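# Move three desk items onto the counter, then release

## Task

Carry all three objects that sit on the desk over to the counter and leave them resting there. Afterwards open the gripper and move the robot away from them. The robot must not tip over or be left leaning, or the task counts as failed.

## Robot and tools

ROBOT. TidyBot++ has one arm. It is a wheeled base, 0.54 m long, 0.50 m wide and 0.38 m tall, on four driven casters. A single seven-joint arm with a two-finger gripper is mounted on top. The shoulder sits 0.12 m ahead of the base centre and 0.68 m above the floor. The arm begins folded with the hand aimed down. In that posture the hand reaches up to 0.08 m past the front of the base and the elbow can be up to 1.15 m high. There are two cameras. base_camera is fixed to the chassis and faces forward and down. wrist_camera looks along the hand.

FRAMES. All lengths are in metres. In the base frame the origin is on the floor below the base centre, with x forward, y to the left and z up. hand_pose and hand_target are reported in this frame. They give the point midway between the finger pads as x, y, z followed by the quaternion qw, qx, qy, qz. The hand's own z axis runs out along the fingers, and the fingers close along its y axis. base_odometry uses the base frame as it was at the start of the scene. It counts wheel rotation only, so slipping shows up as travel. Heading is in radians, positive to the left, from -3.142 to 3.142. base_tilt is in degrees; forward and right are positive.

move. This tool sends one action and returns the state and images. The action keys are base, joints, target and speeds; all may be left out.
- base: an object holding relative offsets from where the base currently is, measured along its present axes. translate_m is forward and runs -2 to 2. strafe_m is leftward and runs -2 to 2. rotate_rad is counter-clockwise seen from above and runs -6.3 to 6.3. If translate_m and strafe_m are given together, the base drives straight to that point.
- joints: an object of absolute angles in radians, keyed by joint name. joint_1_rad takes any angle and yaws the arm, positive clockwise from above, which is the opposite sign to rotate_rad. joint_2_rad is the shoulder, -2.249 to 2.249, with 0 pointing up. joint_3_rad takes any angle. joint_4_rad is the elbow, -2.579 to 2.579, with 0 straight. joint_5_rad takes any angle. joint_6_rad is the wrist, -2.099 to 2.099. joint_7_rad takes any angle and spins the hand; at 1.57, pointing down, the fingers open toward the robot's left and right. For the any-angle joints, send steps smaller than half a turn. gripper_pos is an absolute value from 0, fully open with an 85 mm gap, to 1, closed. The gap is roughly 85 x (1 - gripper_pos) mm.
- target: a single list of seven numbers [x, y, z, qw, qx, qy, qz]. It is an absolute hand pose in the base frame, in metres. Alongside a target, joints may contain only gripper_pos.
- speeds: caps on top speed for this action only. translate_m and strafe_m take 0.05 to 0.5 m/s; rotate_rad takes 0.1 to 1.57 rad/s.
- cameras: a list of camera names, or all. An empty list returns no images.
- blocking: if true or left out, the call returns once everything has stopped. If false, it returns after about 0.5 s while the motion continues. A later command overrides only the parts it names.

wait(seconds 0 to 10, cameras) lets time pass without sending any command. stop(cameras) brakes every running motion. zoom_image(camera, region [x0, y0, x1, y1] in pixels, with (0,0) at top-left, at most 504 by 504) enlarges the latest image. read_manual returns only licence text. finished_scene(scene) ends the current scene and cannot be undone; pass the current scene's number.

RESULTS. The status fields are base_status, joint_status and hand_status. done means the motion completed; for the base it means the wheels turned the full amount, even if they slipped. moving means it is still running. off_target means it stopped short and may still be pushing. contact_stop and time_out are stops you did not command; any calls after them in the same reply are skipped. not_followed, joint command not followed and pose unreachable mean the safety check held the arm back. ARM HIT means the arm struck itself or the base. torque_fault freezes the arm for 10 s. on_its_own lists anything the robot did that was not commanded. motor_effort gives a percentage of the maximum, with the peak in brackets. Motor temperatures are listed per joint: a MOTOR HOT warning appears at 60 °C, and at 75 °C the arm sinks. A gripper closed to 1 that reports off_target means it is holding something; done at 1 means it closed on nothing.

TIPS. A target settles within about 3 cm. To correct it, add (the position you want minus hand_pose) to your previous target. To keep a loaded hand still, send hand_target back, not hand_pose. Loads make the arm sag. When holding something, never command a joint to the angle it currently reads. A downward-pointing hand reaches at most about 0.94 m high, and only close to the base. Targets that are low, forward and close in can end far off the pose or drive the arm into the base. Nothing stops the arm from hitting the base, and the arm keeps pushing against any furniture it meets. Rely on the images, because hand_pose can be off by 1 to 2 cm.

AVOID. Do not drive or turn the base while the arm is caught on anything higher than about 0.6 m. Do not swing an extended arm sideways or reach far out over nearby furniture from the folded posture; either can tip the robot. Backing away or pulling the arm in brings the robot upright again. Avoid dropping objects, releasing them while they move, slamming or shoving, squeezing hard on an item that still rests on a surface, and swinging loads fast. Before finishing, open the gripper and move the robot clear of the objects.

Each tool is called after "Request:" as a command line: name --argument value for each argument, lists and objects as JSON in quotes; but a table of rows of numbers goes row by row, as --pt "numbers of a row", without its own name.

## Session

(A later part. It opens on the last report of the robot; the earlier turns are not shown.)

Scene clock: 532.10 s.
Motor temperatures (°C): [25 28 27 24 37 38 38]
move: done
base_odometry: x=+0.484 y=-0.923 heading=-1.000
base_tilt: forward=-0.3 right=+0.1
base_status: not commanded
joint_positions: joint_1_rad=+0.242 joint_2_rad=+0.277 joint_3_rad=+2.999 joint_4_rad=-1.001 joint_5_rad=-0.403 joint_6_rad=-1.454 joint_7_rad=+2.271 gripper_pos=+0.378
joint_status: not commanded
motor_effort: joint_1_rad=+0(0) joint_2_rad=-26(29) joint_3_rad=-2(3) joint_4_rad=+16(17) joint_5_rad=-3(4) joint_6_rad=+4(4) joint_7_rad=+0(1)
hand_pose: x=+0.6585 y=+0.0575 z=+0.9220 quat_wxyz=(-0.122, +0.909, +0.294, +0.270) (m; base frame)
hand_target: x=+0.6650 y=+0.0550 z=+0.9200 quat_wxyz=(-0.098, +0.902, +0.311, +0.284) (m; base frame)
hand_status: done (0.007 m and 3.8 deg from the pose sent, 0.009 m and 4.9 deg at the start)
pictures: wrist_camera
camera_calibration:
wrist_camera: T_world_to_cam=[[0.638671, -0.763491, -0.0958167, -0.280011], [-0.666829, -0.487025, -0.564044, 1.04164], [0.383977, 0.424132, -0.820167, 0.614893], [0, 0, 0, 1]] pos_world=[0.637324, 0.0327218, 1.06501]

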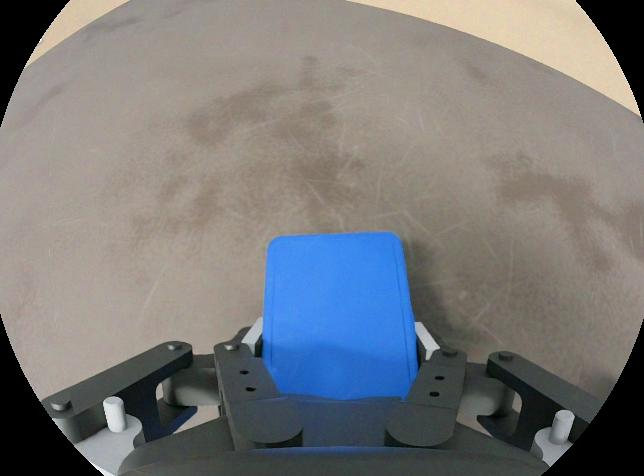

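Request:
move --joints '{"gripper_pos": 0.28}' --cameras '[]'

Request:
move --joints '{"gripper_pos": 0.0}' --cameras '["wrist_camera"]'

Request:
move --target '[0.635, 0.028, 1.0, -0.0979, 0.9017, 0.3105, 0.2843]' --cameras '["wrist_camera"]'

Scene clock: 538.03 s.
Motor temperatures (°C): [25 28 27 24 36 38 38]
move: done
base_odometry: x=+0.484 y=-0.923 heading=-1.000
base_tilt: forward=-0.3 right=+0.0
base_status: not commanded
joint_positions: joint_1_rad=+0.241 joint_2_rad=+0.277 joint_3_rad=+2.999 joint_4_rad=-1.005 joint_5_rad=-0.403 joint_6_rad=-1.453 joint_7_rad=+2.271 gripper_pos=+0.280
joint_status: all done
motor_effort: joint_1_rad=+0(1) joint_2_rad=-27(30) joint_3_rad=-2(3) joint_4_rad=+16(18) joint_5_rad=-4(4) joint_6_rad=+4(4) joint_7_rad=+1(1)
hand_pose: x=+0.6579 y=+0.0580 z=+0.9206 quat_wxyz=(-0.123, +0.909, +0.294, +0.269) (m; base frame)
hand_target: x=+0.6650 y=+0.0550 z=+0.9200 quat_wxyz=(-0.098, +0.902, +0.311, +0.284) (m; base frame)
hand_status: not commanded
pictures: none
No camera images: "cameras" was empty.

Scene clock: 538.70 s.
Motor temperatures (°C): [25 28 27 24 36 38 38]
move: done
base_odometry: x=+0.484 y=-0.923 heading=-1.000
base_tilt: forward=-0.3 right=+0.0
base_status: not commanded
joint_positions: joint_1_rad=+0.241 joint_2_rad=+0.277 joint_3_rad=+2.999 joint_4_rad=-1.012 joint_5_rad=-0.403 joint_6_rad=-1.453 joint_7_rad=+2.271 gripper_pos=+0.000
joint_status: all done
motor_effort: joint_1_rad=+0(0) joint_2_rad=-30(30) joint_3_rad=-2(3) joint_4_rad=+18(19) joint_5_rad=-4(4) joint_6_rad=+4(4) joint_7_rad=+1(1)
hand_pose: x=+0.6568 y=+0.0583 z=+0.9179 quat_wxyz=(-0.124, +0.910, +0.293, +0.266) (m; base frame)
hand_target: x=+0.6650 y=+0.0550 z=+0.9200 quat_wxyz=(-0.098, +0.902, +0.311, +0.284) (m; base frame)
hand_status: not commanded
pictures: wrist_camera
camera_calibration:
wrist_camera: T_world_to_cam=[[0.63858, -0.762707, -0.102444, -0.272673], [-0.671504, -0.487232, -0.55829, 1.03641], [0.375897, 0.425304, -0.823297, 0.619988], [0, 0, 0, 1]] pos_world=[0.637027, 0.0333209, 1.06112]

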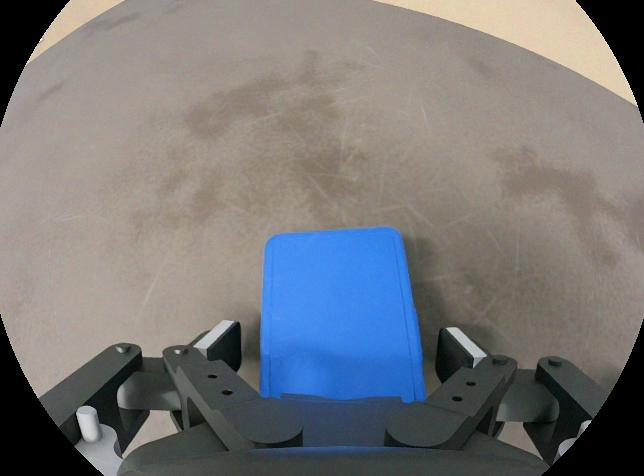

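Scene clock: 540.13 s.
Motor temperatures (°C): [25 28 27 24 36 38 38]
move: done
base_odometry: x=+0.484 y=-0.923 heading=-1.000
base_tilt: forward=-0.2 right=+0.1
base_status: not commanded
joint_positions: joint_1_rad=+0.276 joint_2_rad=+0.281 joint_3_rad=+2.999 joint_4_rad=-0.736 joint_5_rad=-0.403 joint_6_rad=-1.640 joint_7_rad=+2.271 gripper_pos=+0.000
joint_status: not commanded
motor_effort: joint_1_rad=+0(1) joint_2_rad=-29(31) joint_3_rad=-3(3) joint_4_rad=+16(20) joint_5_rad=-3(5) joint_6_rad=+5(5) joint_7_rad=+1(1)
hand_pose: x=+0.6428 y=+0.0386 z=+1.0038 quat_wxyz=(-0.094, +0.894, +0.317, +0.302) (m; base frame)
hand_target: x=+0.6350 y=+0.0280 z=+1.0000 quat_wxyz=(-0.098, +0.902, +0.311, +0.284) (m; base frame)
hand_status: done (0.014 m and 2.4 deg from the pose sent, 0.090 m and 4.3 deg at the start)
pictures: wrist_camera
camera_calibration:
wrist_camera: T_world_to_cam=[[0.664865, -0.746928, -0.00722257, -0.382999], [-0.600589, -0.528805, -0.599715, 1.06306], [0.444125, 0.403068, -0.800181, 0.638029], [0, 0, 0, 1]] pos_world=[0.609742, 0.0189113, 1.14531]

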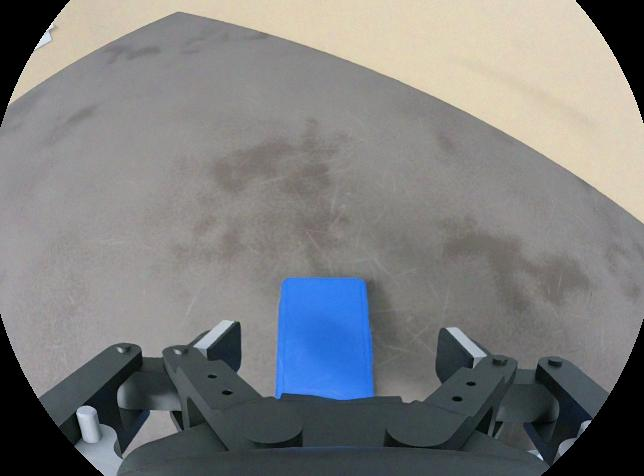

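Request:
move --target '[0.58, 0.0, 1.10, 0, 0.887, 0, 0.4617]' --cameras '["wrist_camera"]'

Request:
move --base '{"translate_m": -0.9}' --cameras '[]'

Request:
move --base '{"rotate_rad": 3.141}' --cameras '[]'

Request:
move --base '{"translate_m": 1.4, "strafe_m": 1.02}'

Scene clock: 552.20 s.
Motor temperatures (°C): [25 28 27 25 36 38 38]
move: done
base_odometry: x=+0.484 y=-0.923 heading=-1.001
base_tilt: forward=-0.4 right=+0.1
base_status: not commanded
joint_positions: joint_1_rad=+0.000 joint_2_rad=-0.114 joint_3_rad=+3.143 joint_4_rad=-1.065 joint_5_rad=-0.045 joint_6_rad=-1.285 joint_7_rad=+1.622 gripper_pos=+0.000
joint_status: not commanded
motor_effort: joint_1_rad=+0(1) joint_2_rad=-14(31) joint_3_rad=+0(2) joint_4_rad=+18(19) joint_5_rad=-1(4) joint_6_rad=+7(8) joint_7_rad=+1(1)
hand_pose: x=+0.5717 y=+0.0142 z=+1.0907 quat_wxyz=(-0.011, +0.898, +0.026, +0.438) (m; base frame)
hand_target: x=+0.5800 y=+0.0000 z=+1.1000 quat_wxyz=(+0.000, +0.887, +0.000, +0.462) (m; base frame)
hand_status: done (0.019 m and 4.4 deg from the pose sent, 0.121 m and 42.3 deg at the start)
pictures: wrist_camera
camera_calibration:
wrist_camera: T_world_to_cam=[[0.115964, -0.993185, -0.0116872, -0.0310841], [-0.613223, -0.0623336, -0.787446, 1.26485], [0.781351, 0.0984824, -0.616272, 0.359922], [0, 0, 0, 1]] pos_world=[0.498013, 0.0125243, 1.21745]

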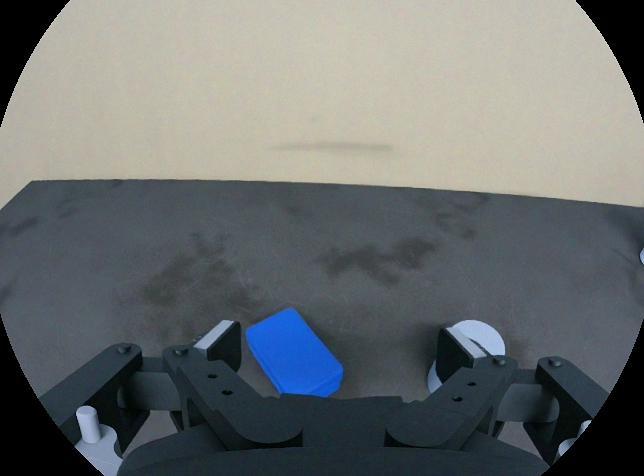

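Scene clock: 555.20 s.
Motor temperatures (°C): [25 28 27 24 36 38 38]
move: done
base_odometry: x=-0.002 y=-0.166 heading=-1.000
base_tilt: forward=-0.3 right=+0.1
base_status: done
joint_positions: joint_1_rad=-0.003 joint_2_rad=-0.120 joint_3_rad=+3.146 joint_4_rad=-1.070 joint_5_rad=-0.041 joint_6_rad=-1.279 joint_7_rad=+1.620 gripper_pos=+0.000
joint_status: not commanded
motor_effort: joint_1_rad=+0(1) joint_2_rad=-14(20) joint_3_rad=-1(2) joint_4_rad=+18(19) joint_5_rad=-1(2) joint_6_rad=+8(8) joint_7_rad=+1(1)
hand_pose: x=+0.5704 y=+0.0127 z=+1.0927 quat_wxyz=(-0.009, +0.897, +0.025, +0.441) (m; base frame)
hand_target: x=+0.5800 y=+0.0000 z=+1.1000 quat_wxyz=(+0.000, +0.887, +0.000, +0.462) (m; base frame)
hand_status: not commanded
pictures: none
No camera images: "cameras" was empty.

Scene clock: 558.53 s.
Motor temperatures (°C): [25 28 27 24 36 38 38]
move: done
base_odometry: x=-0.002 y=-0.166 heading=+2.140
base_tilt: forward=-0.4 right=+0.0
base_status: done
joint_positions: joint_1_rad=-0.008 joint_2_rad=-0.120 joint_3_rad=+3.152 joint_4_rad=-1.070 joint_5_rad=-0.037 joint_6_rad=-1.278 joint_7_rad=+1.620 gripper_pos=+0.000
joint_status: not commanded
motor_effort: joint_1_rad=+0(1) joint_2_rad=-14(18) joint_3_rad=-1(3) joint_4_rad=+18(19) joint_5_rad=+0(2) joint_6_rad=+8(8) joint_7_rad=+1(1)
hand_pose: x=+0.5707 y=+0.0107 z=+1.0929 quat_wxyz=(-0.007, +0.897, +0.024, +0.442) (m; base frame)
hand_target: x=+0.5800 y=+0.0000 z=+1.1000 quat_wxyz=(+0.000, +0.887, +0.000, +0.462) (m; base frame)
hand_status: not commanded
pictures: none
No camera images: "cameras" was empty.

Scene clock: 563.20 s.
Motor temperatures (°C): [25 28 27 24 36 38 38]
move: done
base_odometry: x=-1.616 y=+0.464 heading=+2.141
base_tilt: forward=-0.4 right=+0.0
base_status: done
joint_positions: joint_1_rad=-0.008 joint_2_rad=-0.120 joint_3_rad=+3.153 joint_4_rad=-1.070 joint_5_rad=-0.036 joint_6_rad=-1.277 joint_7_rad=+1.620 gripper_pos=+0.000
joint_status: not commanded
motor_effort: joint_1_rad=+0(2) joint_2_rad=-14(18) joint_3_rad=-1(2) joint_4_rad=+18(19) joint_5_rad=-1(2) joint_6_rad=+7(8) joint_7_rad=+1(1)
hand_pose: x=+0.5709 y=+0.0105 z=+1.0925 quat_wxyz=(-0.007, +0.897, +0.024, +0.441) (m; base frame)
hand_target: x=+0.5800 y=+0.0000 z=+1.1000 quat_wxyz=(+0.000, +0.887, +0.000, +0.462) (m; base frame)
hand_status: not commanded
pictures: base_camera, wrist_camera
camera_calibration:
wrist_camera: T_world_to_cam=[[0.107945, -0.994134, -0.00674905, -0.0355731], [-0.607646, -0.0606036, -0.791892, 1.26721], [0.786838, 0.0895822, -0.610623, 0.352734], [0, 0, 0, 1]] pos_world=[0.496309, 0.00983413, 1.21864]

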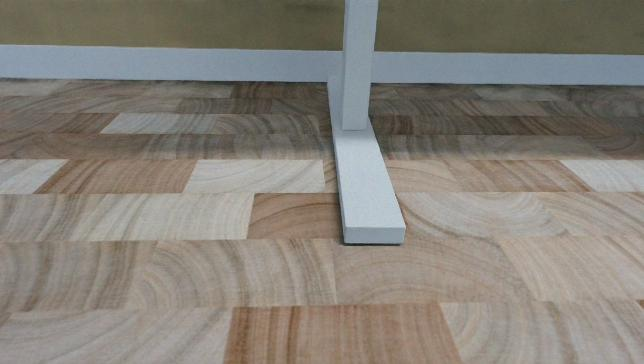

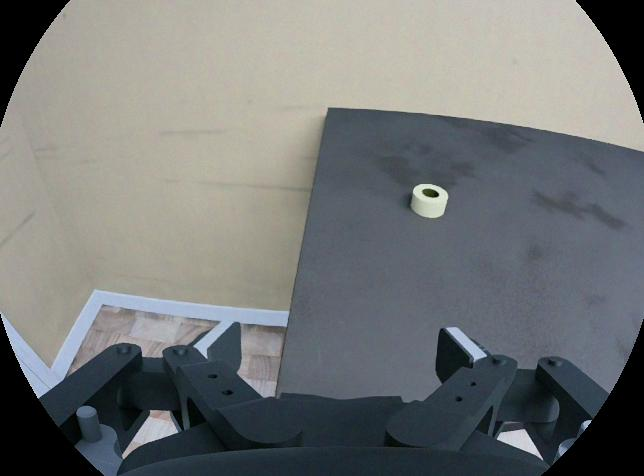

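Request:
move --base '{"translate_m": 0.21, "strafe_m": -0.10}' --cameras '["base_camera"]'

Request:
move --target '[0.64, 0.0, 1.02, 0, 0.9659, 0, 0.2588]' --cameras '["wrist_camera"]'

Scene clock: 582.27 s.
Motor temperatures (°C): [25 28 27 24 36 38 38]
move: done
base_odometry: x=-1.645 y=+0.695 heading=+2.142
base_tilt: forward=-0.3 right=+0.0
base_status: done
joint_positions: joint_1_rad=-0.008 joint_2_rad=-0.115 joint_3_rad=+3.153 joint_4_rad=-1.071 joint_5_rad=-0.036 joint_6_rad=-1.277 joint_7_rad=+1.620 gripper_pos=+0.000
joint_status: not commanded
motor_effort: joint_1_rad=+0(1) joint_2_rad=-14(18) joint_3_rad=+0(2) joint_4_rad=+18(19) joint_5_rad=-1(1) joint_6_rad=+8(8) joint_7_rad=+1(1)
hand_pose: x=+0.5731 y=+0.0103 z=+1.0902 quat_wxyz=(-0.007, +0.898, +0.023, +0.439) (m; base frame)
hand_target: x=+0.5800 y=+0.0000 z=+1.1000 quat_wxyz=(+0.000, +0.887, +0.000, +0.462) (m; base frame)
hand_status: not commanded
pictures: base_camera

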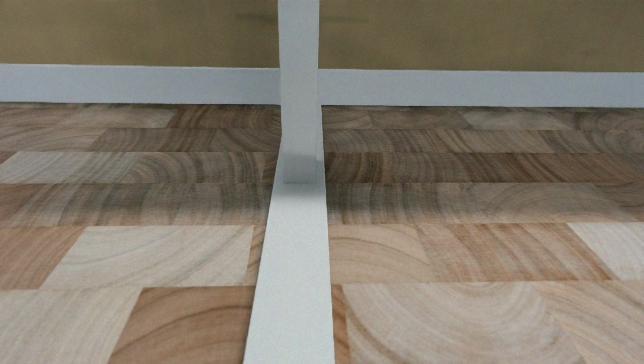

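Scene clock: 584.37 s.
Motor temperatures (°C): [25 28 27 24 36 38 38]
move: done
base_odometry: x=-1.645 y=+0.694 heading=+2.142
base_tilt: forward=-0.4 right=+0.0
base_status: not commanded
joint_positions: joint_1_rad=-0.008 joint_2_rad=+0.309 joint_3_rad=+3.168 joint_4_rad=-0.571 joint_5_rad=-0.036 joint_6_rad=-1.714 joint_7_rad=+1.620 gripper_pos=+0.000
joint_status: not commanded
motor_effort: joint_1_rad=+0(1) joint_2_rad=-28(31) joint_3_rad=+0(2) joint_4_rad=+16(19) joint_5_rad=+0(2) joint_6_rad=+5(8) joint_7_rad=+0(1)
hand_pose: x=+0.6516 y=+0.0061 z=+1.0174 quat_wxyz=(-0.004, +0.962, +0.024, +0.271) (m; base frame)
hand_target: x=+0.6400 y=+0.0000 z=+1.0200 quat_wxyz=(+0.000, +0.966, +0.000, +0.259) (m; base frame)
hand_status: done (0.013 m and 3.1 deg from the pose sent, 0.097 m and 22.3 deg at the start)
pictures: wrist_camera
camera_calibration:
wrist_camera: T_world_to_cam=[[0.0979725, -0.994763, -0.0291266, -0.0198903], [-0.850615, -0.0685119, -0.521305, 1.13961], [0.51658, 0.0758491, -0.852873, 0.666471], [0, 0, 0, 1]] pos_world=[0.627036, 0.0077397, 1.16192]

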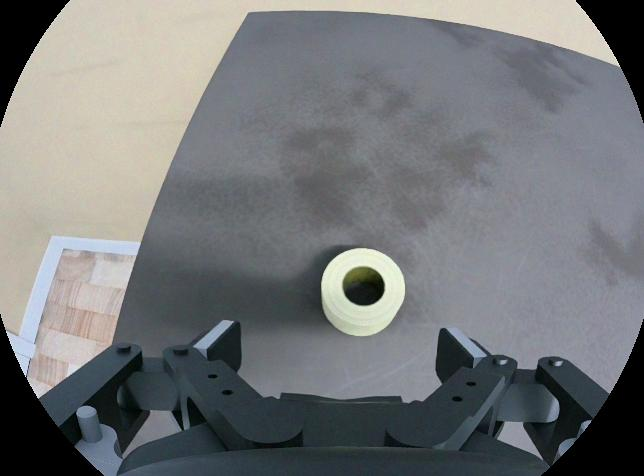

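Request:
move --target '[0.685, -0.015, 0.985, 0, 0.9659, 0, 0.2588]' --cameras '["wrist_camera"]'

Scene clock: 591.27 s.
Motor temperatures (°C): [25 28 27 24 36 38 38]
move: done
base_odometry: x=-1.645 y=+0.694 heading=+2.142
base_tilt: forward=-0.3 right=+0.0
base_status: not commanded
joint_positions: joint_1_rad=+0.010 joint_2_rad=+0.375 joint_3_rad=+3.169 joint_4_rad=-0.573 joint_5_rad=-0.036 joint_6_rad=-1.690 joint_7_rad=+1.620 gripper_pos=+0.000
joint_status: not commanded
motor_effort: joint_1_rad=+0(1) joint_2_rad=-31(35) joint_3_rad=-1(2) joint_4_rad=+16(18) joint_5_rad=-1(1) joint_6_rad=+5(6) joint_7_rad=+0(1)
hand_pose: x=+0.6790 y=-0.0042 z=+0.9843 quat_wxyz=(-0.001, +0.968, +0.015, +0.250) (m; base frame)
hand_target: x=+0.6850 y=-0.0150 z=+0.9850 quat_wxyz=(+0.000, +0.966, +0.000, +0.259) (m; base frame)
hand_status: done (0.012 m and 2.0 deg from the pose sent, 0.051 m and 3.1 deg at the start)
pictures: wrist_camera
camera_calibration:
wrist_camera: T_world_to_cam=[[0.0775271, -0.99645, -0.0328061, -0.0161905], [-0.873935, -0.0520852, -0.483244, 1.1233], [0.47982, 0.0661349, -0.874871, 0.671509], [0, 0, 0, 1]] pos_world=[0.660739, -0.00203605, 1.12978]

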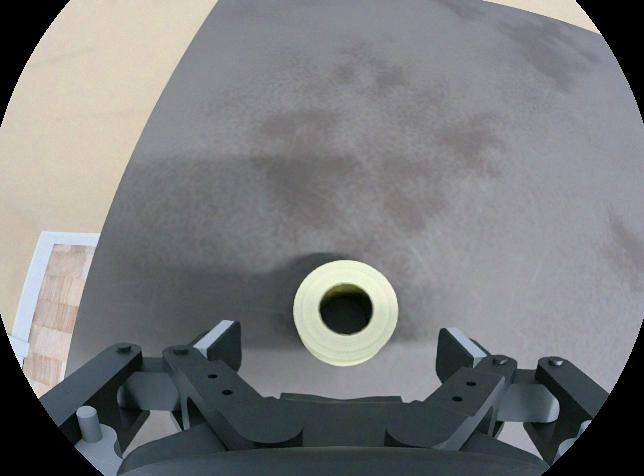

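Request:
move --target '[0.712, -0.018, 0.972, 0, 0.9659, 0, 0.2588]' --cameras '["wrist_camera"]'

Scene clock: 599.97 s.
Motor temperatures (°C): [25 28 27 24 36 38 38]
move: done
base_odometry: x=-1.645 y=+0.694 heading=+2.142
base_tilt: forward=-0.3 right=+0.0
base_status: not commanded
joint_positions: joint_1_rad=+0.012 joint_2_rad=+0.440 joint_3_rad=+3.169 joint_4_rad=-0.544 joint_5_rad=-0.036 joint_6_rad=-1.690 joint_7_rad=+1.620 gripper_pos=+0.000
joint_status: not commanded
motor_effort: joint_1_rad=+0(0) joint_2_rad=-35(37) joint_3_rad=-1(1) joint_4_rad=+16(18) joint_5_rad=+0(1) joint_6_rad=+5(6) joint_7_rad=+1(1)
hand_pose: x=+0.7007 y=-0.0055 z=+0.9587 quat_wxyz=(-0.001, +0.973, +0.014, +0.232) (m; base frame)
hand_target: x=+0.7120 y=-0.0180 z=+0.9720 quat_wxyz=(+0.000, +0.966, +0.000, +0.259) (m; base frame)
hand_status: done (0.022 m and 3.5 deg from the pose sent, 0.038 m and 2.0 deg at the start)
pictures: wrist_camera
camera_calibration:
wrist_camera: T_world_to_cam=[[0.0746312, -0.99659, -0.035193, -0.0157718], [-0.891026, -0.050796, -0.451101, 1.11098], [0.447775, 0.065024, -0.891779, 0.677428], [0, 0, 0, 1]] pos_world=[0.687753, -0.00333381, 1.10472]

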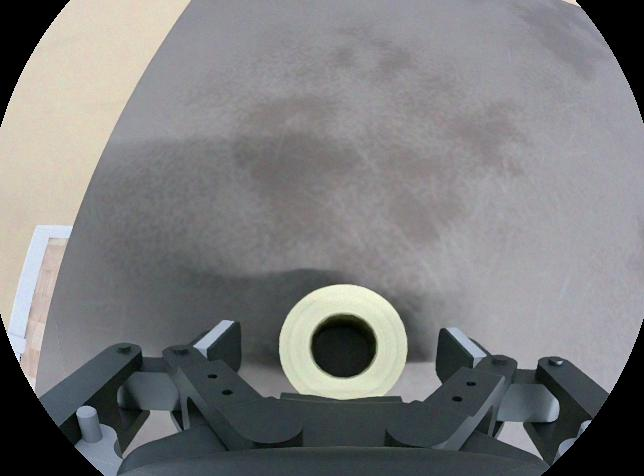

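Request:
move --target '[0.714, -0.018, 0.980, 0, 0.9659, 0, 0.2588]' --cameras '[]'

Request:
move --joints '{"gripper_pos": 0.3}' --cameras '["wrist_camera"]'

Request:
move --joints '{"gripper_pos": 0.65}' --cameras '["wrist_camera"]'

Scene clock: 606.50 s.
Motor temperatures (°C): [25 28 27 25 36 38 38]
move: done
base_odometry: x=-1.645 y=+0.694 heading=+2.142
base_tilt: forward=-0.4 right=+0.1
base_status: not commanded
joint_positions: joint_1_rad=+0.012 joint_2_rad=+0.462 joint_3_rad=+3.169 joint_4_rad=-0.464 joint_5_rad=-0.036 joint_6_rad=-1.690 joint_7_rad=+1.620 gripper_pos=+0.000
joint_status: not commanded
motor_effort: joint_1_rad=+0(0) joint_2_rad=-35(36) joint_3_rad=-1(2) joint_4_rad=+17(18) joint_5_rad=-1(1) joint_6_rad=+5(5) joint_7_rad=+1(1)
hand_pose: x=+0.7142 y=-0.0057 z=+0.9782 quat_wxyz=(+0.000, +0.965, +0.014, +0.260) (m; base frame)
hand_target: x=+0.7140 y=-0.0180 z=+0.9800 quat_wxyz=(+0.000, +0.966, +0.000, +0.259) (m; base frame)
hand_status: done (0.012 m and 1.7 deg from the pose sent, 0.028 m and 3.5 deg at the start)
pictures: none
No camera images: "cameras" was empty.

Scene clock: 607.20 s.
Motor temperatures (°C): [25 28 27 25 36 38 38]
move: done
base_odometry: x=-1.645 y=+0.694 heading=+2.142
base_tilt: forward=-0.3 right=+0.1
base_status: not commanded
joint_positions: joint_1_rad=+0.012 joint_2_rad=+0.462 joint_3_rad=+3.169 joint_4_rad=-0.464 joint_5_rad=-0.036 joint_6_rad=-1.690 joint_7_rad=+1.620 gripper_pos=+0.300
joint_status: all done
motor_effort: joint_1_rad=+0(0) joint_2_rad=-35(36) joint_3_rad=+0(2) joint_4_rad=+16(17) joint_5_rad=-1(1) joint_6_rad=+5(5) joint_7_rad=+1(1)
hand_pose: x=+0.7143 y=-0.0057 z=+0.9782 quat_wxyz=(+0.000, +0.965, +0.014, +0.260) (m; base frame)
hand_target: x=+0.7140 y=-0.0180 z=+0.9800 quat_wxyz=(+0.000, +0.966, +0.000, +0.259) (m; base frame)
hand_status: not commanded
pictures: wrist_camera
camera_calibration:
wrist_camera: T_world_to_cam=[[0.0768932, -0.99664, -0.028206, -0.024722], [-0.863403, -0.0524126, -0.501785, 1.16175], [0.498621, 0.0629371, -0.864532, 0.625775], [0, 0, 0, 1]] pos_world=[0.692931, -0.00313333, 1.12325]

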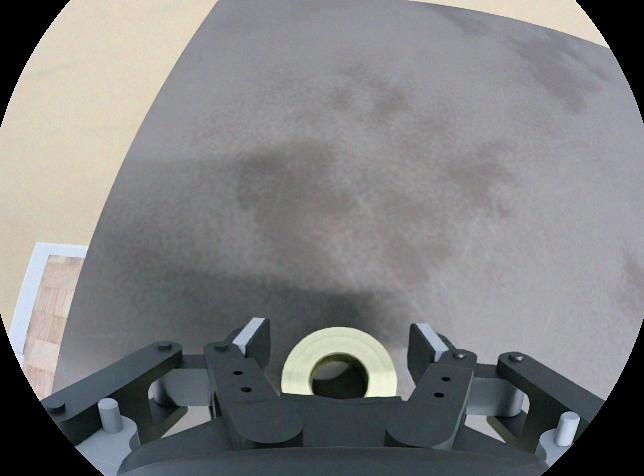

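Scene clock: 607.93 s.
Motor temperatures (°C): [25 28 27 25 36 38 38]
move: done
base_odometry: x=-1.645 y=+0.694 heading=+2.142
base_tilt: forward=-0.4 right=+0.1
base_status: not commanded
joint_positions: joint_1_rad=+0.012 joint_2_rad=+0.462 joint_3_rad=+3.169 joint_4_rad=-0.457 joint_5_rad=-0.036 joint_6_rad=-1.690 joint_7_rad=+1.620 gripper_pos=+0.627
joint_status: all done
motor_effort: joint_1_rad=+0(0) joint_2_rad=-32(35) joint_3_rad=-1(1) joint_4_rad=+14(16) joint_5_rad=+0(1) joint_6_rad=+4(5) joint_7_rad=+1(1)
hand_pose: x=+0.7148 y=-0.0059 z=+0.9810 quat_wxyz=(+0.001, +0.965, +0.014, +0.263) (m; base frame)
hand_target: x=+0.7140 y=-0.0180 z=+0.9800 quat_wxyz=(+0.000, +0.966, +0.000, +0.259) (m; base frame)
hand_status: not commanded
pictures: wrist_camera
camera_calibration:
wrist_camera: T_world_to_cam=[[0.0768847, -0.996665, -0.0273296, -0.0256954], [-0.859928, -0.0524144, -0.507717, 1.16702], [0.504591, 0.0625372, -0.86109, 0.620298], [0, 0, 0, 1]] pos_world=[0.692528, -0.00323296, 1.12594]

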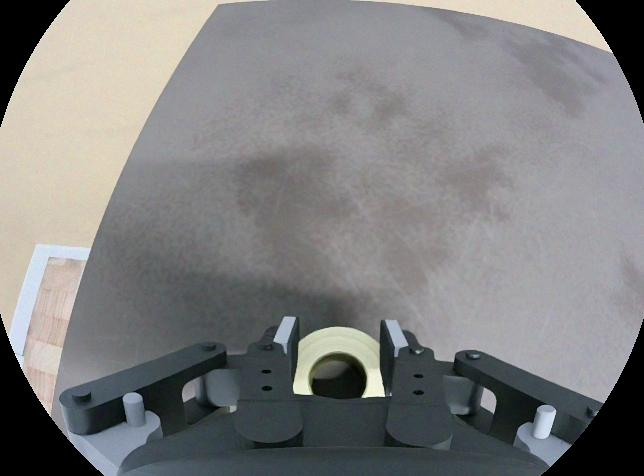

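Request:
move --joints '{"gripper_pos": 0}' --cameras '["wrist_camera"]'

Request:
move --target '[0.702, -0.018, 0.968, 0, 0.9659, 0, 0.2588]' --cameras '["wrist_camera"]'

Scene clock: 614.83 s.
Motor temperatures (°C): [25 28 27 25 36 38 38]
move: done
base_odometry: x=-1.645 y=+0.694 heading=+2.142
base_tilt: forward=-0.3 right=+0.1
base_status: not commanded
joint_positions: joint_1_rad=+0.012 joint_2_rad=+0.466 joint_3_rad=+3.169 joint_4_rad=-0.457 joint_5_rad=-0.036 joint_6_rad=-1.690 joint_7_rad=+1.620 gripper_pos=+0.000
joint_status: all done
motor_effort: joint_1_rad=+0(0) joint_2_rad=-34(35) joint_3_rad=-1(1) joint_4_rad=+16(17) joint_5_rad=-1(1) joint_6_rad=+5(5) joint_7_rad=+0(1)
hand_pose: x=+0.7159 y=-0.0059 z=+0.9788 quat_wxyz=(+0.001, +0.965, +0.014, +0.262) (m; base frame)
hand_target: x=+0.7140 y=-0.0180 z=+0.9800 quat_wxyz=(+0.000, +0.966, +0.000, +0.259) (m; base frame)
hand_status: not commanded
pictures: wrist_camera
camera_calibration:
wrist_camera: T_world_to_cam=[[0.0766976, -0.996671, -0.0276551, -0.0254824], [-0.861752, -0.052313, -0.504625, 1.16507], [0.501499, 0.0625354, -0.862895, 0.621781], [0, 0, 0, 1]] pos_world=[0.694129, -0.00333286, 1.12375]

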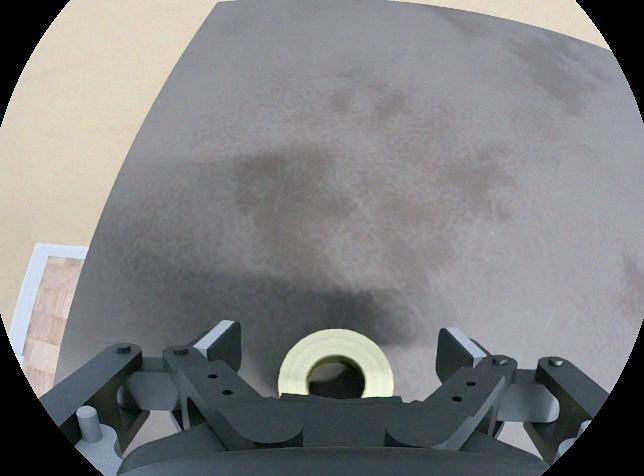

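Scene clock: 616.00 s.
Motor temperatures (°C): [25 28 27 25 36 38 38]
move: done
base_odometry: x=-1.645 y=+0.694 heading=+2.142
base_tilt: forward=-0.4 right=+0.0
base_status: not commanded
joint_positions: joint_1_rad=+0.012 joint_2_rad=+0.424 joint_3_rad=+3.169 joint_4_rad=-0.593 joint_5_rad=-0.036 joint_6_rad=-1.662 joint_7_rad=+1.620 gripper_pos=+0.000
joint_status: not commanded
motor_effort: joint_1_rad=+0(0) joint_2_rad=-34(36) joint_3_rad=+0(2) joint_4_rad=+17(18) joint_5_rad=+0(1) joint_6_rad=+5(5) joint_7_rad=+0(1)
hand_pose: x=+0.6987 y=-0.0062 z=+0.9522 quat_wxyz=(-0.002, +0.973, +0.013, +0.230) (m; base frame)
hand_target: x=+0.7020 y=-0.0180 z=+0.9680 quat_wxyz=(+0.000, +0.966, +0.000, +0.259) (m; base frame)
hand_status: done (0.020 m and 3.7 deg from the pose sent, 0.021 m and 1.7 deg at the start)
pictures: wrist_camera
camera_calibration:
wrist_camera: T_world_to_cam=[[0.0724884, -0.996693, -0.036727, -0.0135471], [-0.893231, -0.0484933, -0.446975, 1.10398], [0.443716, 0.0652062, -0.893792, 0.677312], [0, 0, 0, 1]] pos_world=[0.686554, -0.00413185, 1.09833]

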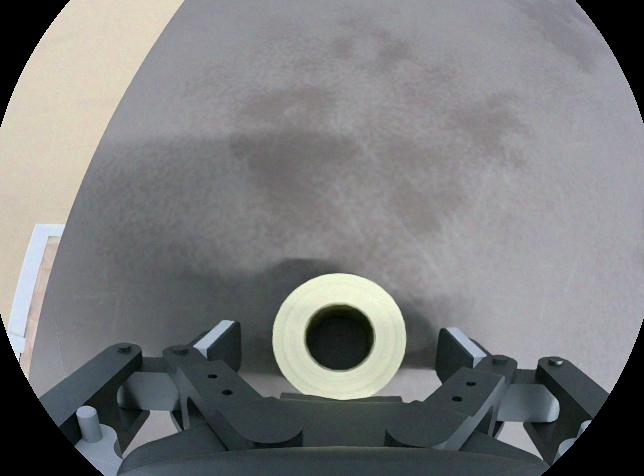

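Request:
move --target '[0.710, -0.016, 0.971, 0, 0.9659, 0, 0.2588]' --cameras '[]'

Request:
move --joints '{"gripper_pos": 0.3}' --cameras '["wrist_camera"]'

Scene clock: 623.20 s.
Motor temperatures (°C): [25 28 27 25 36 38 38]
move: done
base_odometry: x=-1.645 y=+0.694 heading=+2.142
base_tilt: forward=-0.3 right=+0.0
base_status: not commanded
joint_positions: joint_1_rad=+0.012 joint_2_rad=+0.429 joint_3_rad=+3.169 joint_4_rad=-0.566 joint_5_rad=-0.036 joint_6_rad=-1.662 joint_7_rad=+1.620 gripper_pos=+0.000
joint_status: not commanded
motor_effort: joint_1_rad=+0(0) joint_2_rad=-34(35) joint_3_rad=+0(2) joint_4_rad=+16(17) joint_5_rad=+0(1) joint_6_rad=+5(5) joint_7_rad=+1(1)
hand_pose: x=+0.7031 y=-0.0062 z=+0.9603 quat_wxyz=(-0.001, +0.971, +0.013, +0.241) (m; base frame)
hand_target: x=+0.7100 y=-0.0160 z=+0.9710 quat_wxyz=(+0.000, +0.966, +0.000, +0.259) (m; base frame)
hand_status: done (0.016 m and 2.6 deg from the pose sent, 0.024 m and 3.7 deg at the start)
pictures: none
No camera images: "cameras" was empty.

Scene clock: 623.90 s.
Motor temperatures (°C): [25 28 27 25 36 38 38]
move: done
base_odometry: x=-1.645 y=+0.694 heading=+2.142
base_tilt: forward=-0.4 right=+0.0
base_status: not commanded
joint_positions: joint_1_rad=+0.012 joint_2_rad=+0.429 joint_3_rad=+3.169 joint_4_rad=-0.566 joint_5_rad=-0.036 joint_6_rad=-1.662 joint_7_rad=+1.620 gripper_pos=+0.300
joint_status: all done
motor_effort: joint_1_rad=+0(0) joint_2_rad=-34(35) joint_3_rad=-1(1) joint_4_rad=+16(17) joint_5_rad=-1(1) joint_6_rad=+5(5) joint_7_rad=+1(1)
hand_pose: x=+0.7031 y=-0.0062 z=+0.9603 quat_wxyz=(-0.001, +0.971, +0.013, +0.241) (m; base frame)
hand_target: x=+0.7100 y=-0.0160 z=+0.9710 quat_wxyz=(+0.000, +0.966, +0.000, +0.259) (m; base frame)
hand_status: not commanded
pictures: wrist_camera
camera_calibration:
wrist_camera: T_world_to_cam=[[0.0735417, -0.99671, -0.0340805, -0.0167894], [-0.883074, -0.049201, -0.466648, 1.12325], [0.463435, 0.0644136, -0.883786, 0.659221], [0, 0, 0, 1]] pos_world=[0.687645, -0.00393176, 1.1062]

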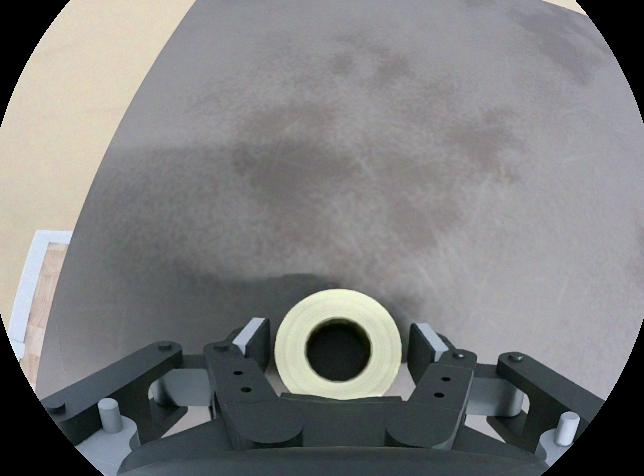

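Request:
move --joints '{"gripper_pos": 0.6}' --cameras '["wrist_camera"]'

Scene clock: 626.97 s.
Motor temperatures (°C): [25 28 27 25 36 38 38]
move: off_target
base_odometry: x=-1.645 y=+0.694 heading=+2.142
base_tilt: forward=-0.3 right=+0.1
base_status: not commanded
joint_positions: joint_1_rad=+0.012 joint_2_rad=+0.429 joint_3_rad=+3.169 joint_4_rad=-0.564 joint_5_rad=-0.036 joint_6_rad=-1.662 joint_7_rad=+1.620 gripper_pos=+0.495
joint_status: gripper_pos off_target (ended at +0.495, target +0.600)
motor_effort: joint_1_rad=+0(0) joint_2_rad=-32(35) joint_3_rad=-1(1) joint_4_rad=+14(17) joint_5_rad=-1(1) joint_6_rad=+5(5) joint_7_rad=+1(1)
hand_pose: x=+0.7034 y=-0.0062 z=+0.9611 quat_wxyz=(-0.001, +0.970, +0.013, +0.242) (m; base frame)
hand_target: x=+0.7100 y=-0.0160 z=+0.9710 quat_wxyz=(+0.000, +0.966, +0.000, +0.259) (m; base frame)
hand_status: not commanded
pictures: wrist_camera
camera_calibration:
wrist_camera: T_world_to_cam=[[0.0737022, -0.996705, -0.0338778, -0.0171005], [-0.882062, -0.049299, -0.468548, 1.12499], [0.465333, 0.0644153, -0.882788, 0.657427], [0, 0, 0, 1]] pos_world=[0.687644, -0.00393185, 1.1069]

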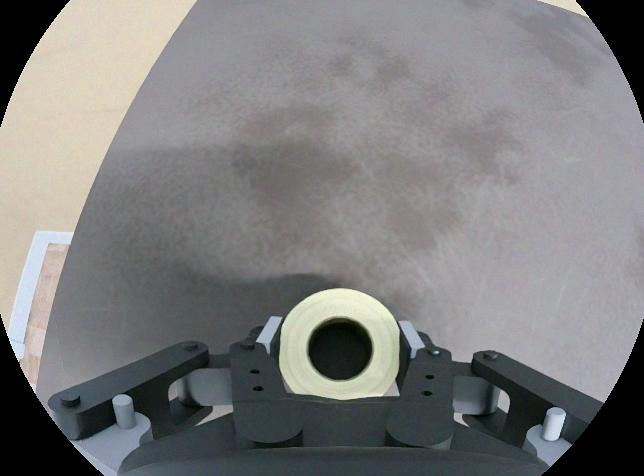

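Request:
move --target '[0.67, -0.01, 1.01, 0, 0.9659, 0, 0.2588]' --joints '{"gripper_pos": 0.75}' --cameras '["wrist_camera"]'

Request:
move --target '[0.55, 0.0, 1.05, 0, 0.9659, 0, 0.2588]' --cameras '["wrist_camera"]'

Scene clock: 633.33 s.
Motor temperatures (°C): [25 28 27 25 36 38 38]
move: off_target
base_odometry: x=-1.645 y=+0.694 heading=+2.142
base_tilt: forward=-0.3 right=+0.0
base_status: not commanded
joint_positions: joint_1_rad=+0.012 joint_2_rad=+0.413 joint_3_rad=+3.169 joint_4_rad=-0.482 joint_5_rad=-0.036 joint_6_rad=-1.732 joint_7_rad=+1.620 gripper_pos=+0.495
joint_status: gripper_pos off_target (ended at +0.495, target +0.750)
motor_effort: joint_1_rad=+0(0) joint_2_rad=-33(36) joint_3_rad=-1(2) joint_4_rad=+16(19) joint_5_rad=+0(1) joint_6_rad=+5(5) joint_7_rad=+0(1)
hand_pose: x=+0.6867 y=-0.0055 z=+0.9932 quat_wxyz=(+0.000, +0.967, +0.014, +0.255) (m; base frame)
hand_target: x=+0.6700 y=-0.0100 z=+1.0100 quat_wxyz=(+0.000, +0.966, +0.000, +0.259) (m; base frame)
hand_status: done (0.024 m and 1.7 deg from the pose sent, 0.059 m and 2.5 deg at the start)
pictures: wrist_camera
camera_calibration:
wrist_camera: T_world_to_cam=[[0.0767237, -0.996613, -0.029593, -0.0204948], [-0.868351, -0.0522048, -0.493194, 1.14037], [0.489979, 0.0635368, -0.869416, 0.663257], [0, 0, 0, 1]] pos_world=[0.666834, -0.00303371, 1.13846]

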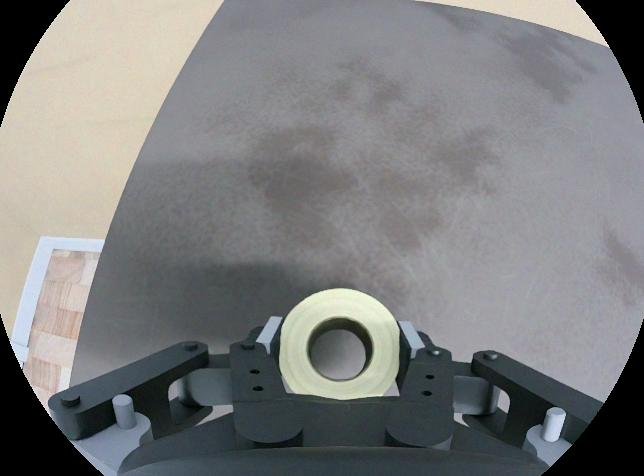

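Scene clock: 634.97 s.
Motor temperatures (°C): [25 28 27 25 36 38 38]
move: done
base_odometry: x=-1.645 y=+0.694 heading=+2.142
base_tilt: forward=-0.3 right=+0.1
base_status: not commanded
joint_positions: joint_1_rad=-0.005 joint_2_rad=+0.128 joint_3_rad=+3.169 joint_4_rad=-0.653 joint_5_rad=-0.036 joint_6_rad=-1.774 joint_7_rad=+1.620 gripper_pos=+0.495
joint_status: not commanded
motor_effort: joint_1_rad=+0(0) joint_2_rad=-21(36) joint_3_rad=-1(1) joint_4_rad=+15(18) joint_5_rad=+0(1) joint_6_rad=+6(6) joint_7_rad=+1(1)
hand_pose: x=+0.5668 y=+0.0038 z=+1.0632 quat_wxyz=(-0.004, +0.957, +0.022, +0.289) (m; base frame)
hand_target: x=+0.5500 y=+0.0000 z=+1.0500 quat_wxyz=(+0.000, +0.966, +0.000, +0.259) (m; base frame)
hand_status: done (0.022 m and 4.4 deg from the pose sent, 0.148 m and 1.7 deg at the start)
pictures: wrist_camera
camera_calibration:
wrist_camera: T_world_to_cam=[[0.0956401, -0.995021, -0.0280265, -0.0123862], [-0.830306, -0.0642149, -0.553596, 1.1139], [0.54904, 0.0762165, -0.832314, 0.70931], [0, 0, 0, 1]] pos_world=[0.536623, 0.00514329, 1.20667]

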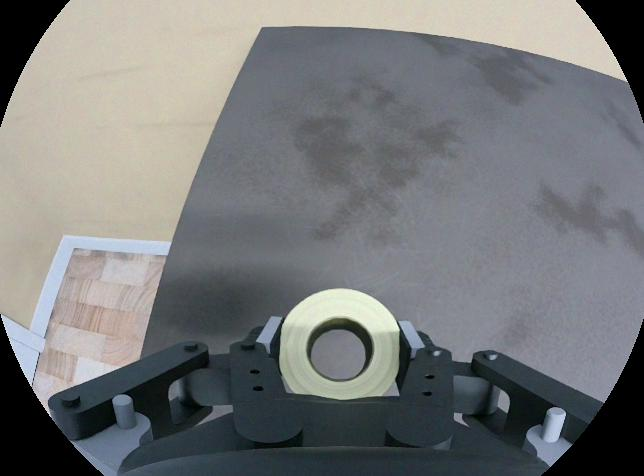

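Request:
move --base '{"translate_m": -1.0}' --cameras '[]'

Request:
move --base '{"rotate_rad": 3.141}' --speeds '{"rotate_rad": 1.0}' --cameras '[]'

Request:
move --base '{"translate_m": 1.4, "strafe_m": 0.66}'

Scene clock: 648.33 s.
Motor temperatures (°C): [25 28 27 24 36 38 38]
move: done
base_odometry: x=-1.105 y=-0.147 heading=+2.142
base_tilt: forward=-0.3 right=+0.0
base_status: done
joint_positions: joint_1_rad=-0.009 joint_2_rad=+0.127 joint_3_rad=+3.170 joint_4_rad=-0.656 joint_5_rad=-0.036 joint_6_rad=-1.778 joint_7_rad=+1.620 gripper_pos=+0.495
joint_status: not commanded
motor_effort: joint_1_rad=+0(1) joint_2_rad=-22(26) joint_3_rad=-1(2) joint_4_rad=+16(17) joint_5_rad=+0(1) joint_6_rad=+6(7) joint_7_rad=+1(1)
hand_pose: x=+0.5651 y=+0.0050 z=+1.0617 quat_wxyz=(-0.004, +0.958, +0.023, +0.286) (m; base frame)
hand_target: x=+0.5500 y=+0.0000 z=+1.0500 quat_wxyz=(+0.000, +0.966, +0.000, +0.259) (m; base frame)
hand_status: not commanded
pictures: none
No camera images: "cameras" was empty.

Scene clock: 652.47 s.
Motor temperatures (°C): [25 28 27 24 36 38 38]
move: done
base_odometry: x=-1.105 y=-0.147 heading=-1.001
base_tilt: forward=-0.4 right=+0.0
base_status: done
joint_positions: joint_1_rad=-0.016 joint_2_rad=+0.127 joint_3_rad=+3.173 joint_4_rad=-0.656 joint_5_rad=-0.036 joint_6_rad=-1.778 joint_7_rad=+1.620 gripper_pos=+0.495
joint_status: not commanded
motor_effort: joint_1_rad=+0(3) joint_2_rad=-21(24) joint_3_rad=+1(2) joint_4_rad=+15(17) joint_5_rad=-1(2) joint_6_rad=+6(6) joint_7_rad=+1(1)
hand_pose: x=+0.5652 y=+0.0067 z=+1.0617 quat_wxyz=(-0.005, +0.958, +0.025, +0.286) (m; base frame)
hand_target: x=+0.5500 y=+0.0000 z=+1.0500 quat_wxyz=(+0.000, +0.966, +0.000, +0.259) (m; base frame)
hand_status: not commanded
pictures: none
No camera images: "cameras" was empty.

Scene clock: 656.53 s.
Motor temperatures (°C): [25 28 27 24 36 38 38]
move: done
base_odometry: x=+0.206 y=-0.970 heading=-1.000
base_tilt: forward=-0.4 right=+0.0
base_status: done
joint_positions: joint_1_rad=-0.016 joint_2_rad=+0.130 joint_3_rad=+3.174 joint_4_rad=-0.657 joint_5_rad=-0.036 joint_6_rad=-1.779 joint_7_rad=+1.620 gripper_pos=+0.495
joint_status: not commanded
motor_effort: joint_1_rad=+0(2) joint_2_rad=-21(25) joint_3_rad=+0(2) joint_4_rad=+15(16) joint_5_rad=-1(1) joint_6_rad=+6(6) joint_7_rad=+1(1)
hand_pose: x=+0.5658 y=+0.0068 z=+1.0600 quat_wxyz=(-0.005, +0.958, +0.025, +0.284) (m; base frame)
hand_target: x=+0.5500 y=+0.0000 z=+1.0500 quat_wxyz=(+0.000, +0.966, +0.000, +0.259) (m; base frame)
hand_status: not commanded
pictures: base_camera, wrist_camera
camera_calibration:
wrist_camera: T_world_to_cam=[[0.101758, -0.994401, -0.0284991, -0.012268], [-0.835594, -0.0698908, -0.544884, 1.10545], [0.539841, 0.0792598, -0.838027, 0.718225], [0, 0, 0, 1]] pos_world=[0.53723, 0.00813524, 1.20389]

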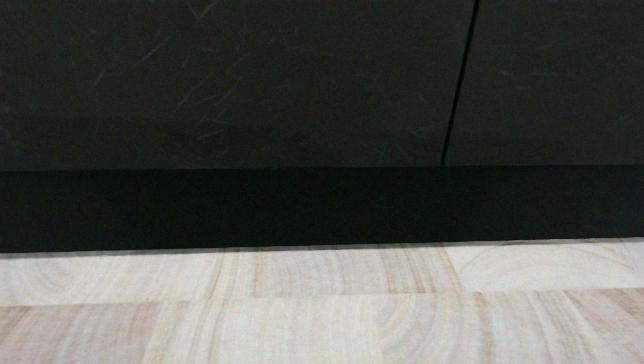

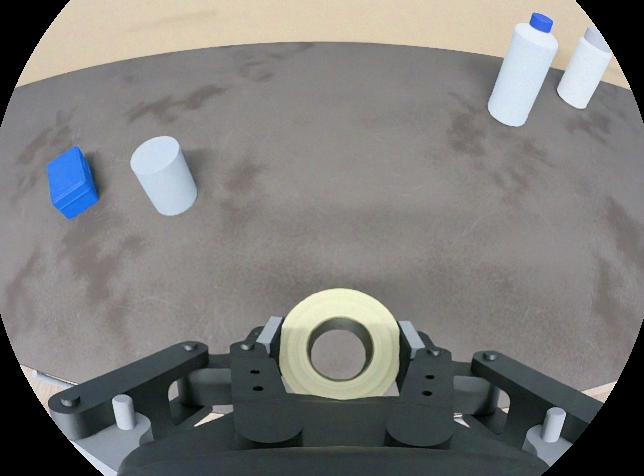

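Request:
move --base '{"translate_m": 0.12}' --cameras '[]'

Request:
move --target '[0.65, 0.0, 0.98, 0, 0.9659, 0, 0.2588]' --cameras '["wrist_camera"]'

Request:
move --target '[0.66, 0.0, 0.943, 0, 0.9659, 0, 0.2588]' --cameras '["wrist_camera"]'

Scene clock: 669.03 s.
Motor temperatures (°C): [25 28 27 24 36 38 38]
move: done
base_odometry: x=+0.271 y=-1.071 heading=-1.000
base_tilt: forward=-0.3 right=+0.0
base_status: done
joint_positions: joint_1_rad=-0.016 joint_2_rad=+0.136 joint_3_rad=+3.174 joint_4_rad=-0.659 joint_5_rad=-0.036 joint_6_rad=-1.780 joint_7_rad=+1.620 gripper_pos=+0.495
joint_status: not commanded
motor_effort: joint_1_rad=+0(1) joint_2_rad=-22(26) joint_3_rad=+0(2) joint_4_rad=+15(16) joint_5_rad=-1(1) joint_6_rad=+6(7) joint_7_rad=+0(1)
hand_pose: x=+0.5681 y=+0.0069 z=+1.0560 quat_wxyz=(-0.005, +0.960, +0.025, +0.280) (m; base frame)
hand_target: x=+0.5500 y=+0.0000 z=+1.0500 quat_wxyz=(+0.000, +0.966, +0.000, +0.259) (m; base frame)
hand_status: not commanded
pictures: none
No camera images: "cameras" was empty.

Scene clock: 670.17 s.
Motor temperatures (°C): [25 28 27 24 36 38 38]
move: done
base_odometry: x=+0.271 y=-1.071 heading=-1.000
base_tilt: forward=-0.3 right=+0.0
base_status: not commanded
joint_positions: joint_1_rad=-0.016 joint_2_rad=+0.267 joint_3_rad=+3.174 joint_4_rad=-0.772 joint_5_rad=-0.036 joint_6_rad=-1.641 joint_7_rad=+1.620 gripper_pos=+0.495
joint_status: not commanded
motor_effort: joint_1_rad=+0(0) joint_2_rad=-30(34) joint_3_rad=-1(1) joint_4_rad=+17(20) joint_5_rad=+0(1) joint_6_rad=+5(6) joint_7_rad=+1(1)
hand_pose: x=+0.6403 y=+0.0072 z=+0.9684 quat_wxyz=(-0.006, +0.973, +0.023, +0.229) (m; base frame)
hand_target: x=+0.6500 y=+0.0000 z=+0.9800 quat_wxyz=(+0.000, +0.966, +0.000, +0.259) (m; base frame)
hand_status: done (0.017 m and 4.4 deg from the pose sent, 0.112 m and 3.8 deg at the start)
pictures: wrist_camera
camera_calibration:
wrist_camera: T_world_to_cam=[[0.0941014, -0.994753, -0.0401483, -0.00596959], [-0.892385, -0.0664024, -0.446362, 1.05861], [0.441354, 0.0778311, -0.893951, 0.718432], [0, 0, 0, 1]] pos_world=[0.628168, 0.00843977, 1.11453]

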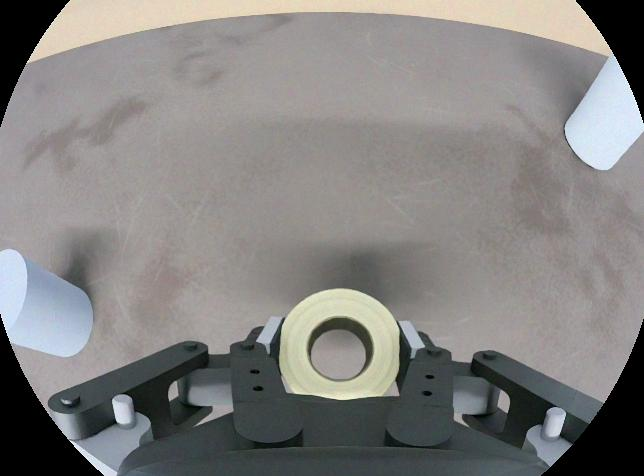

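Scene clock: 671.37 s.
Motor temperatures (°C): [25 28 27 24 36 38 38]
move: done
base_odometry: x=+0.271 y=-1.071 heading=-1.000
base_tilt: forward=-0.3 right=+0.1
base_status: not commanded
joint_positions: joint_1_rad=-0.016 joint_2_rad=+0.259 joint_3_rad=+3.174 joint_4_rad=-0.929 joint_5_rad=-0.036 joint_6_rad=-1.507 joint_7_rad=+1.620 gripper_pos=+0.495
joint_status: not commanded
motor_effort: joint_1_rad=+0(0) joint_2_rad=-30(32) joint_3_rad=-1(2) joint_4_rad=+18(20) joint_5_rad=-1(1) joint_6_rad=+5(5) joint_7_rad=+1(1)
hand_pose: x=+0.6533 y=+0.0065 z=+0.9251 quat_wxyz=(-0.007, +0.975, +0.020, +0.222) (m; base frame)
hand_target: x=+0.6600 y=+0.0000 z=+0.9430 quat_wxyz=(+0.000, +0.966, +0.000, +0.259) (m; base frame)
hand_status: done (0.020 m and 5.0 deg from the pose sent, 0.033 m and 4.4 deg at the start)
pictures: wrist_camera
camera_calibration:
wrist_camera: T_world_to_cam=[[0.0889207, -0.995058, -0.0441853, -0.00247282], [-0.899641, -0.0611969, -0.432321, 1.04251], [0.427481, 0.0781932, -0.900637, 0.689239], [0, 0, 0, 1]] pos_world=[0.643472, 0.00744422, 1.07135]

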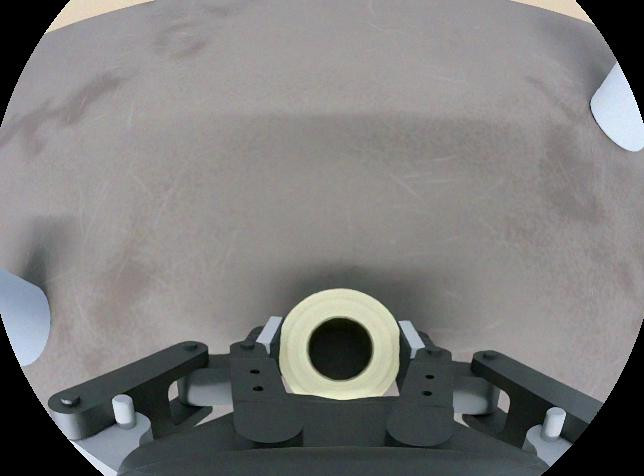

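Request:
move --target '[0.662, 0.0, 0.932, 0, 0.962, 0, 0.273]' --cameras '[]'

Request:
move --target '[0.664, 0.0, 0.922, 0, 0.962, 0, 0.273]' --cameras '["wrist_camera"]'

Scene clock: 678.03 s.
Motor temperatures (°C): [25 28 27 24 36 38 38]
move: done
base_odometry: x=+0.271 y=-1.071 heading=-1.000
base_tilt: forward=-0.3 right=+0.0
base_status: not commanded
joint_positions: joint_1_rad=-0.016 joint_2_rad=+0.222 joint_3_rad=+3.174 joint_4_rad=-1.015 joint_5_rad=-0.036 joint_6_rad=-1.412 joint_7_rad=+1.620 gripper_pos=+0.495
joint_status: not commanded
motor_effort: joint_1_rad=+0(1) joint_2_rad=-27(29) joint_3_rad=-1(1) joint_4_rad=+17(19) joint_5_rad=-1(1) joint_6_rad=+4(5) joint_7_rad=+1(1)
hand_pose: x=+0.6564 y=+0.0059 z=+0.9213 quat_wxyz=(-0.007, +0.969, +0.019, +0.245) (m; base frame)
hand_target: x=+0.6620 y=+0.0000 z=+0.9320 quat_wxyz=(+0.000, +0.962, +0.000, +0.273) (m; base frame)
hand_status: done (0.013 m and 4.1 deg from the pose sent, 0.013 m and 6.6 deg at the start)
pictures: none
No camera images: "cameras" was empty.

Scene clock: 678.70 s.
Motor temperatures (°C): [25 28 27 24 36 38 38]
move: done
base_odometry: x=+0.271 y=-1.071 heading=-1.000
base_tilt: forward=-0.3 right=+0.1
base_status: not commanded
joint_positions: joint_1_rad=-0.016 joint_2_rad=+0.206 joint_3_rad=+3.174 joint_4_rad=-1.047 joint_5_rad=-0.036 joint_6_rad=-1.371 joint_7_rad=+1.620 gripper_pos=+0.495
joint_status: not commanded
motor_effort: joint_1_rad=+0(1) joint_2_rad=-24(28) joint_3_rad=+0(1) joint_4_rad=+17(18) joint_5_rad=+0(1) joint_6_rad=+5(5) joint_7_rad=+1(1)
hand_pose: x=+0.6581 y=+0.0056 z=+0.9213 quat_wxyz=(-0.007, +0.966, +0.018, +0.256) (m; base frame)
hand_target: x=+0.6640 y=+0.0000 z=+0.9220 quat_wxyz=(+0.000, +0.962, +0.000, +0.273) (m; base frame)
hand_status: done (0.008 m and 3.0 deg from the pose sent, 0.010 m and 4.1 deg at the start)
pictures: wrist_camera
camera_calibration:
wrist_camera: T_world_to_cam=[[0.0874634, -0.995356, -0.0401967, -0.00671333], [-0.867034, -0.0561944, -0.495071, 1.08157], [0.490513, 0.0781524, -0.867922, 0.612232], [0, 0, 0, 1]] pos_world=[0.638041, 0.00624886, 1.06656]

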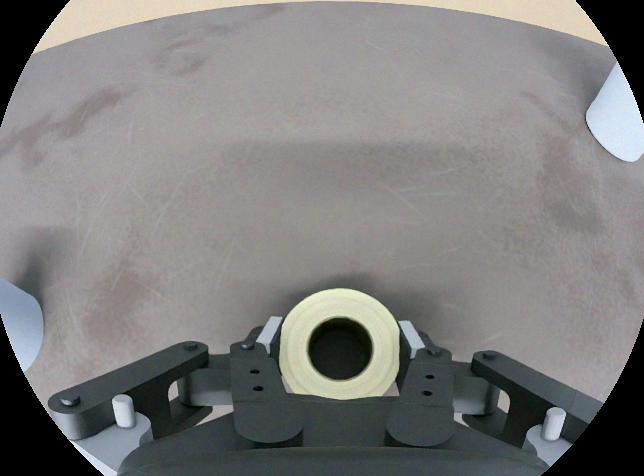

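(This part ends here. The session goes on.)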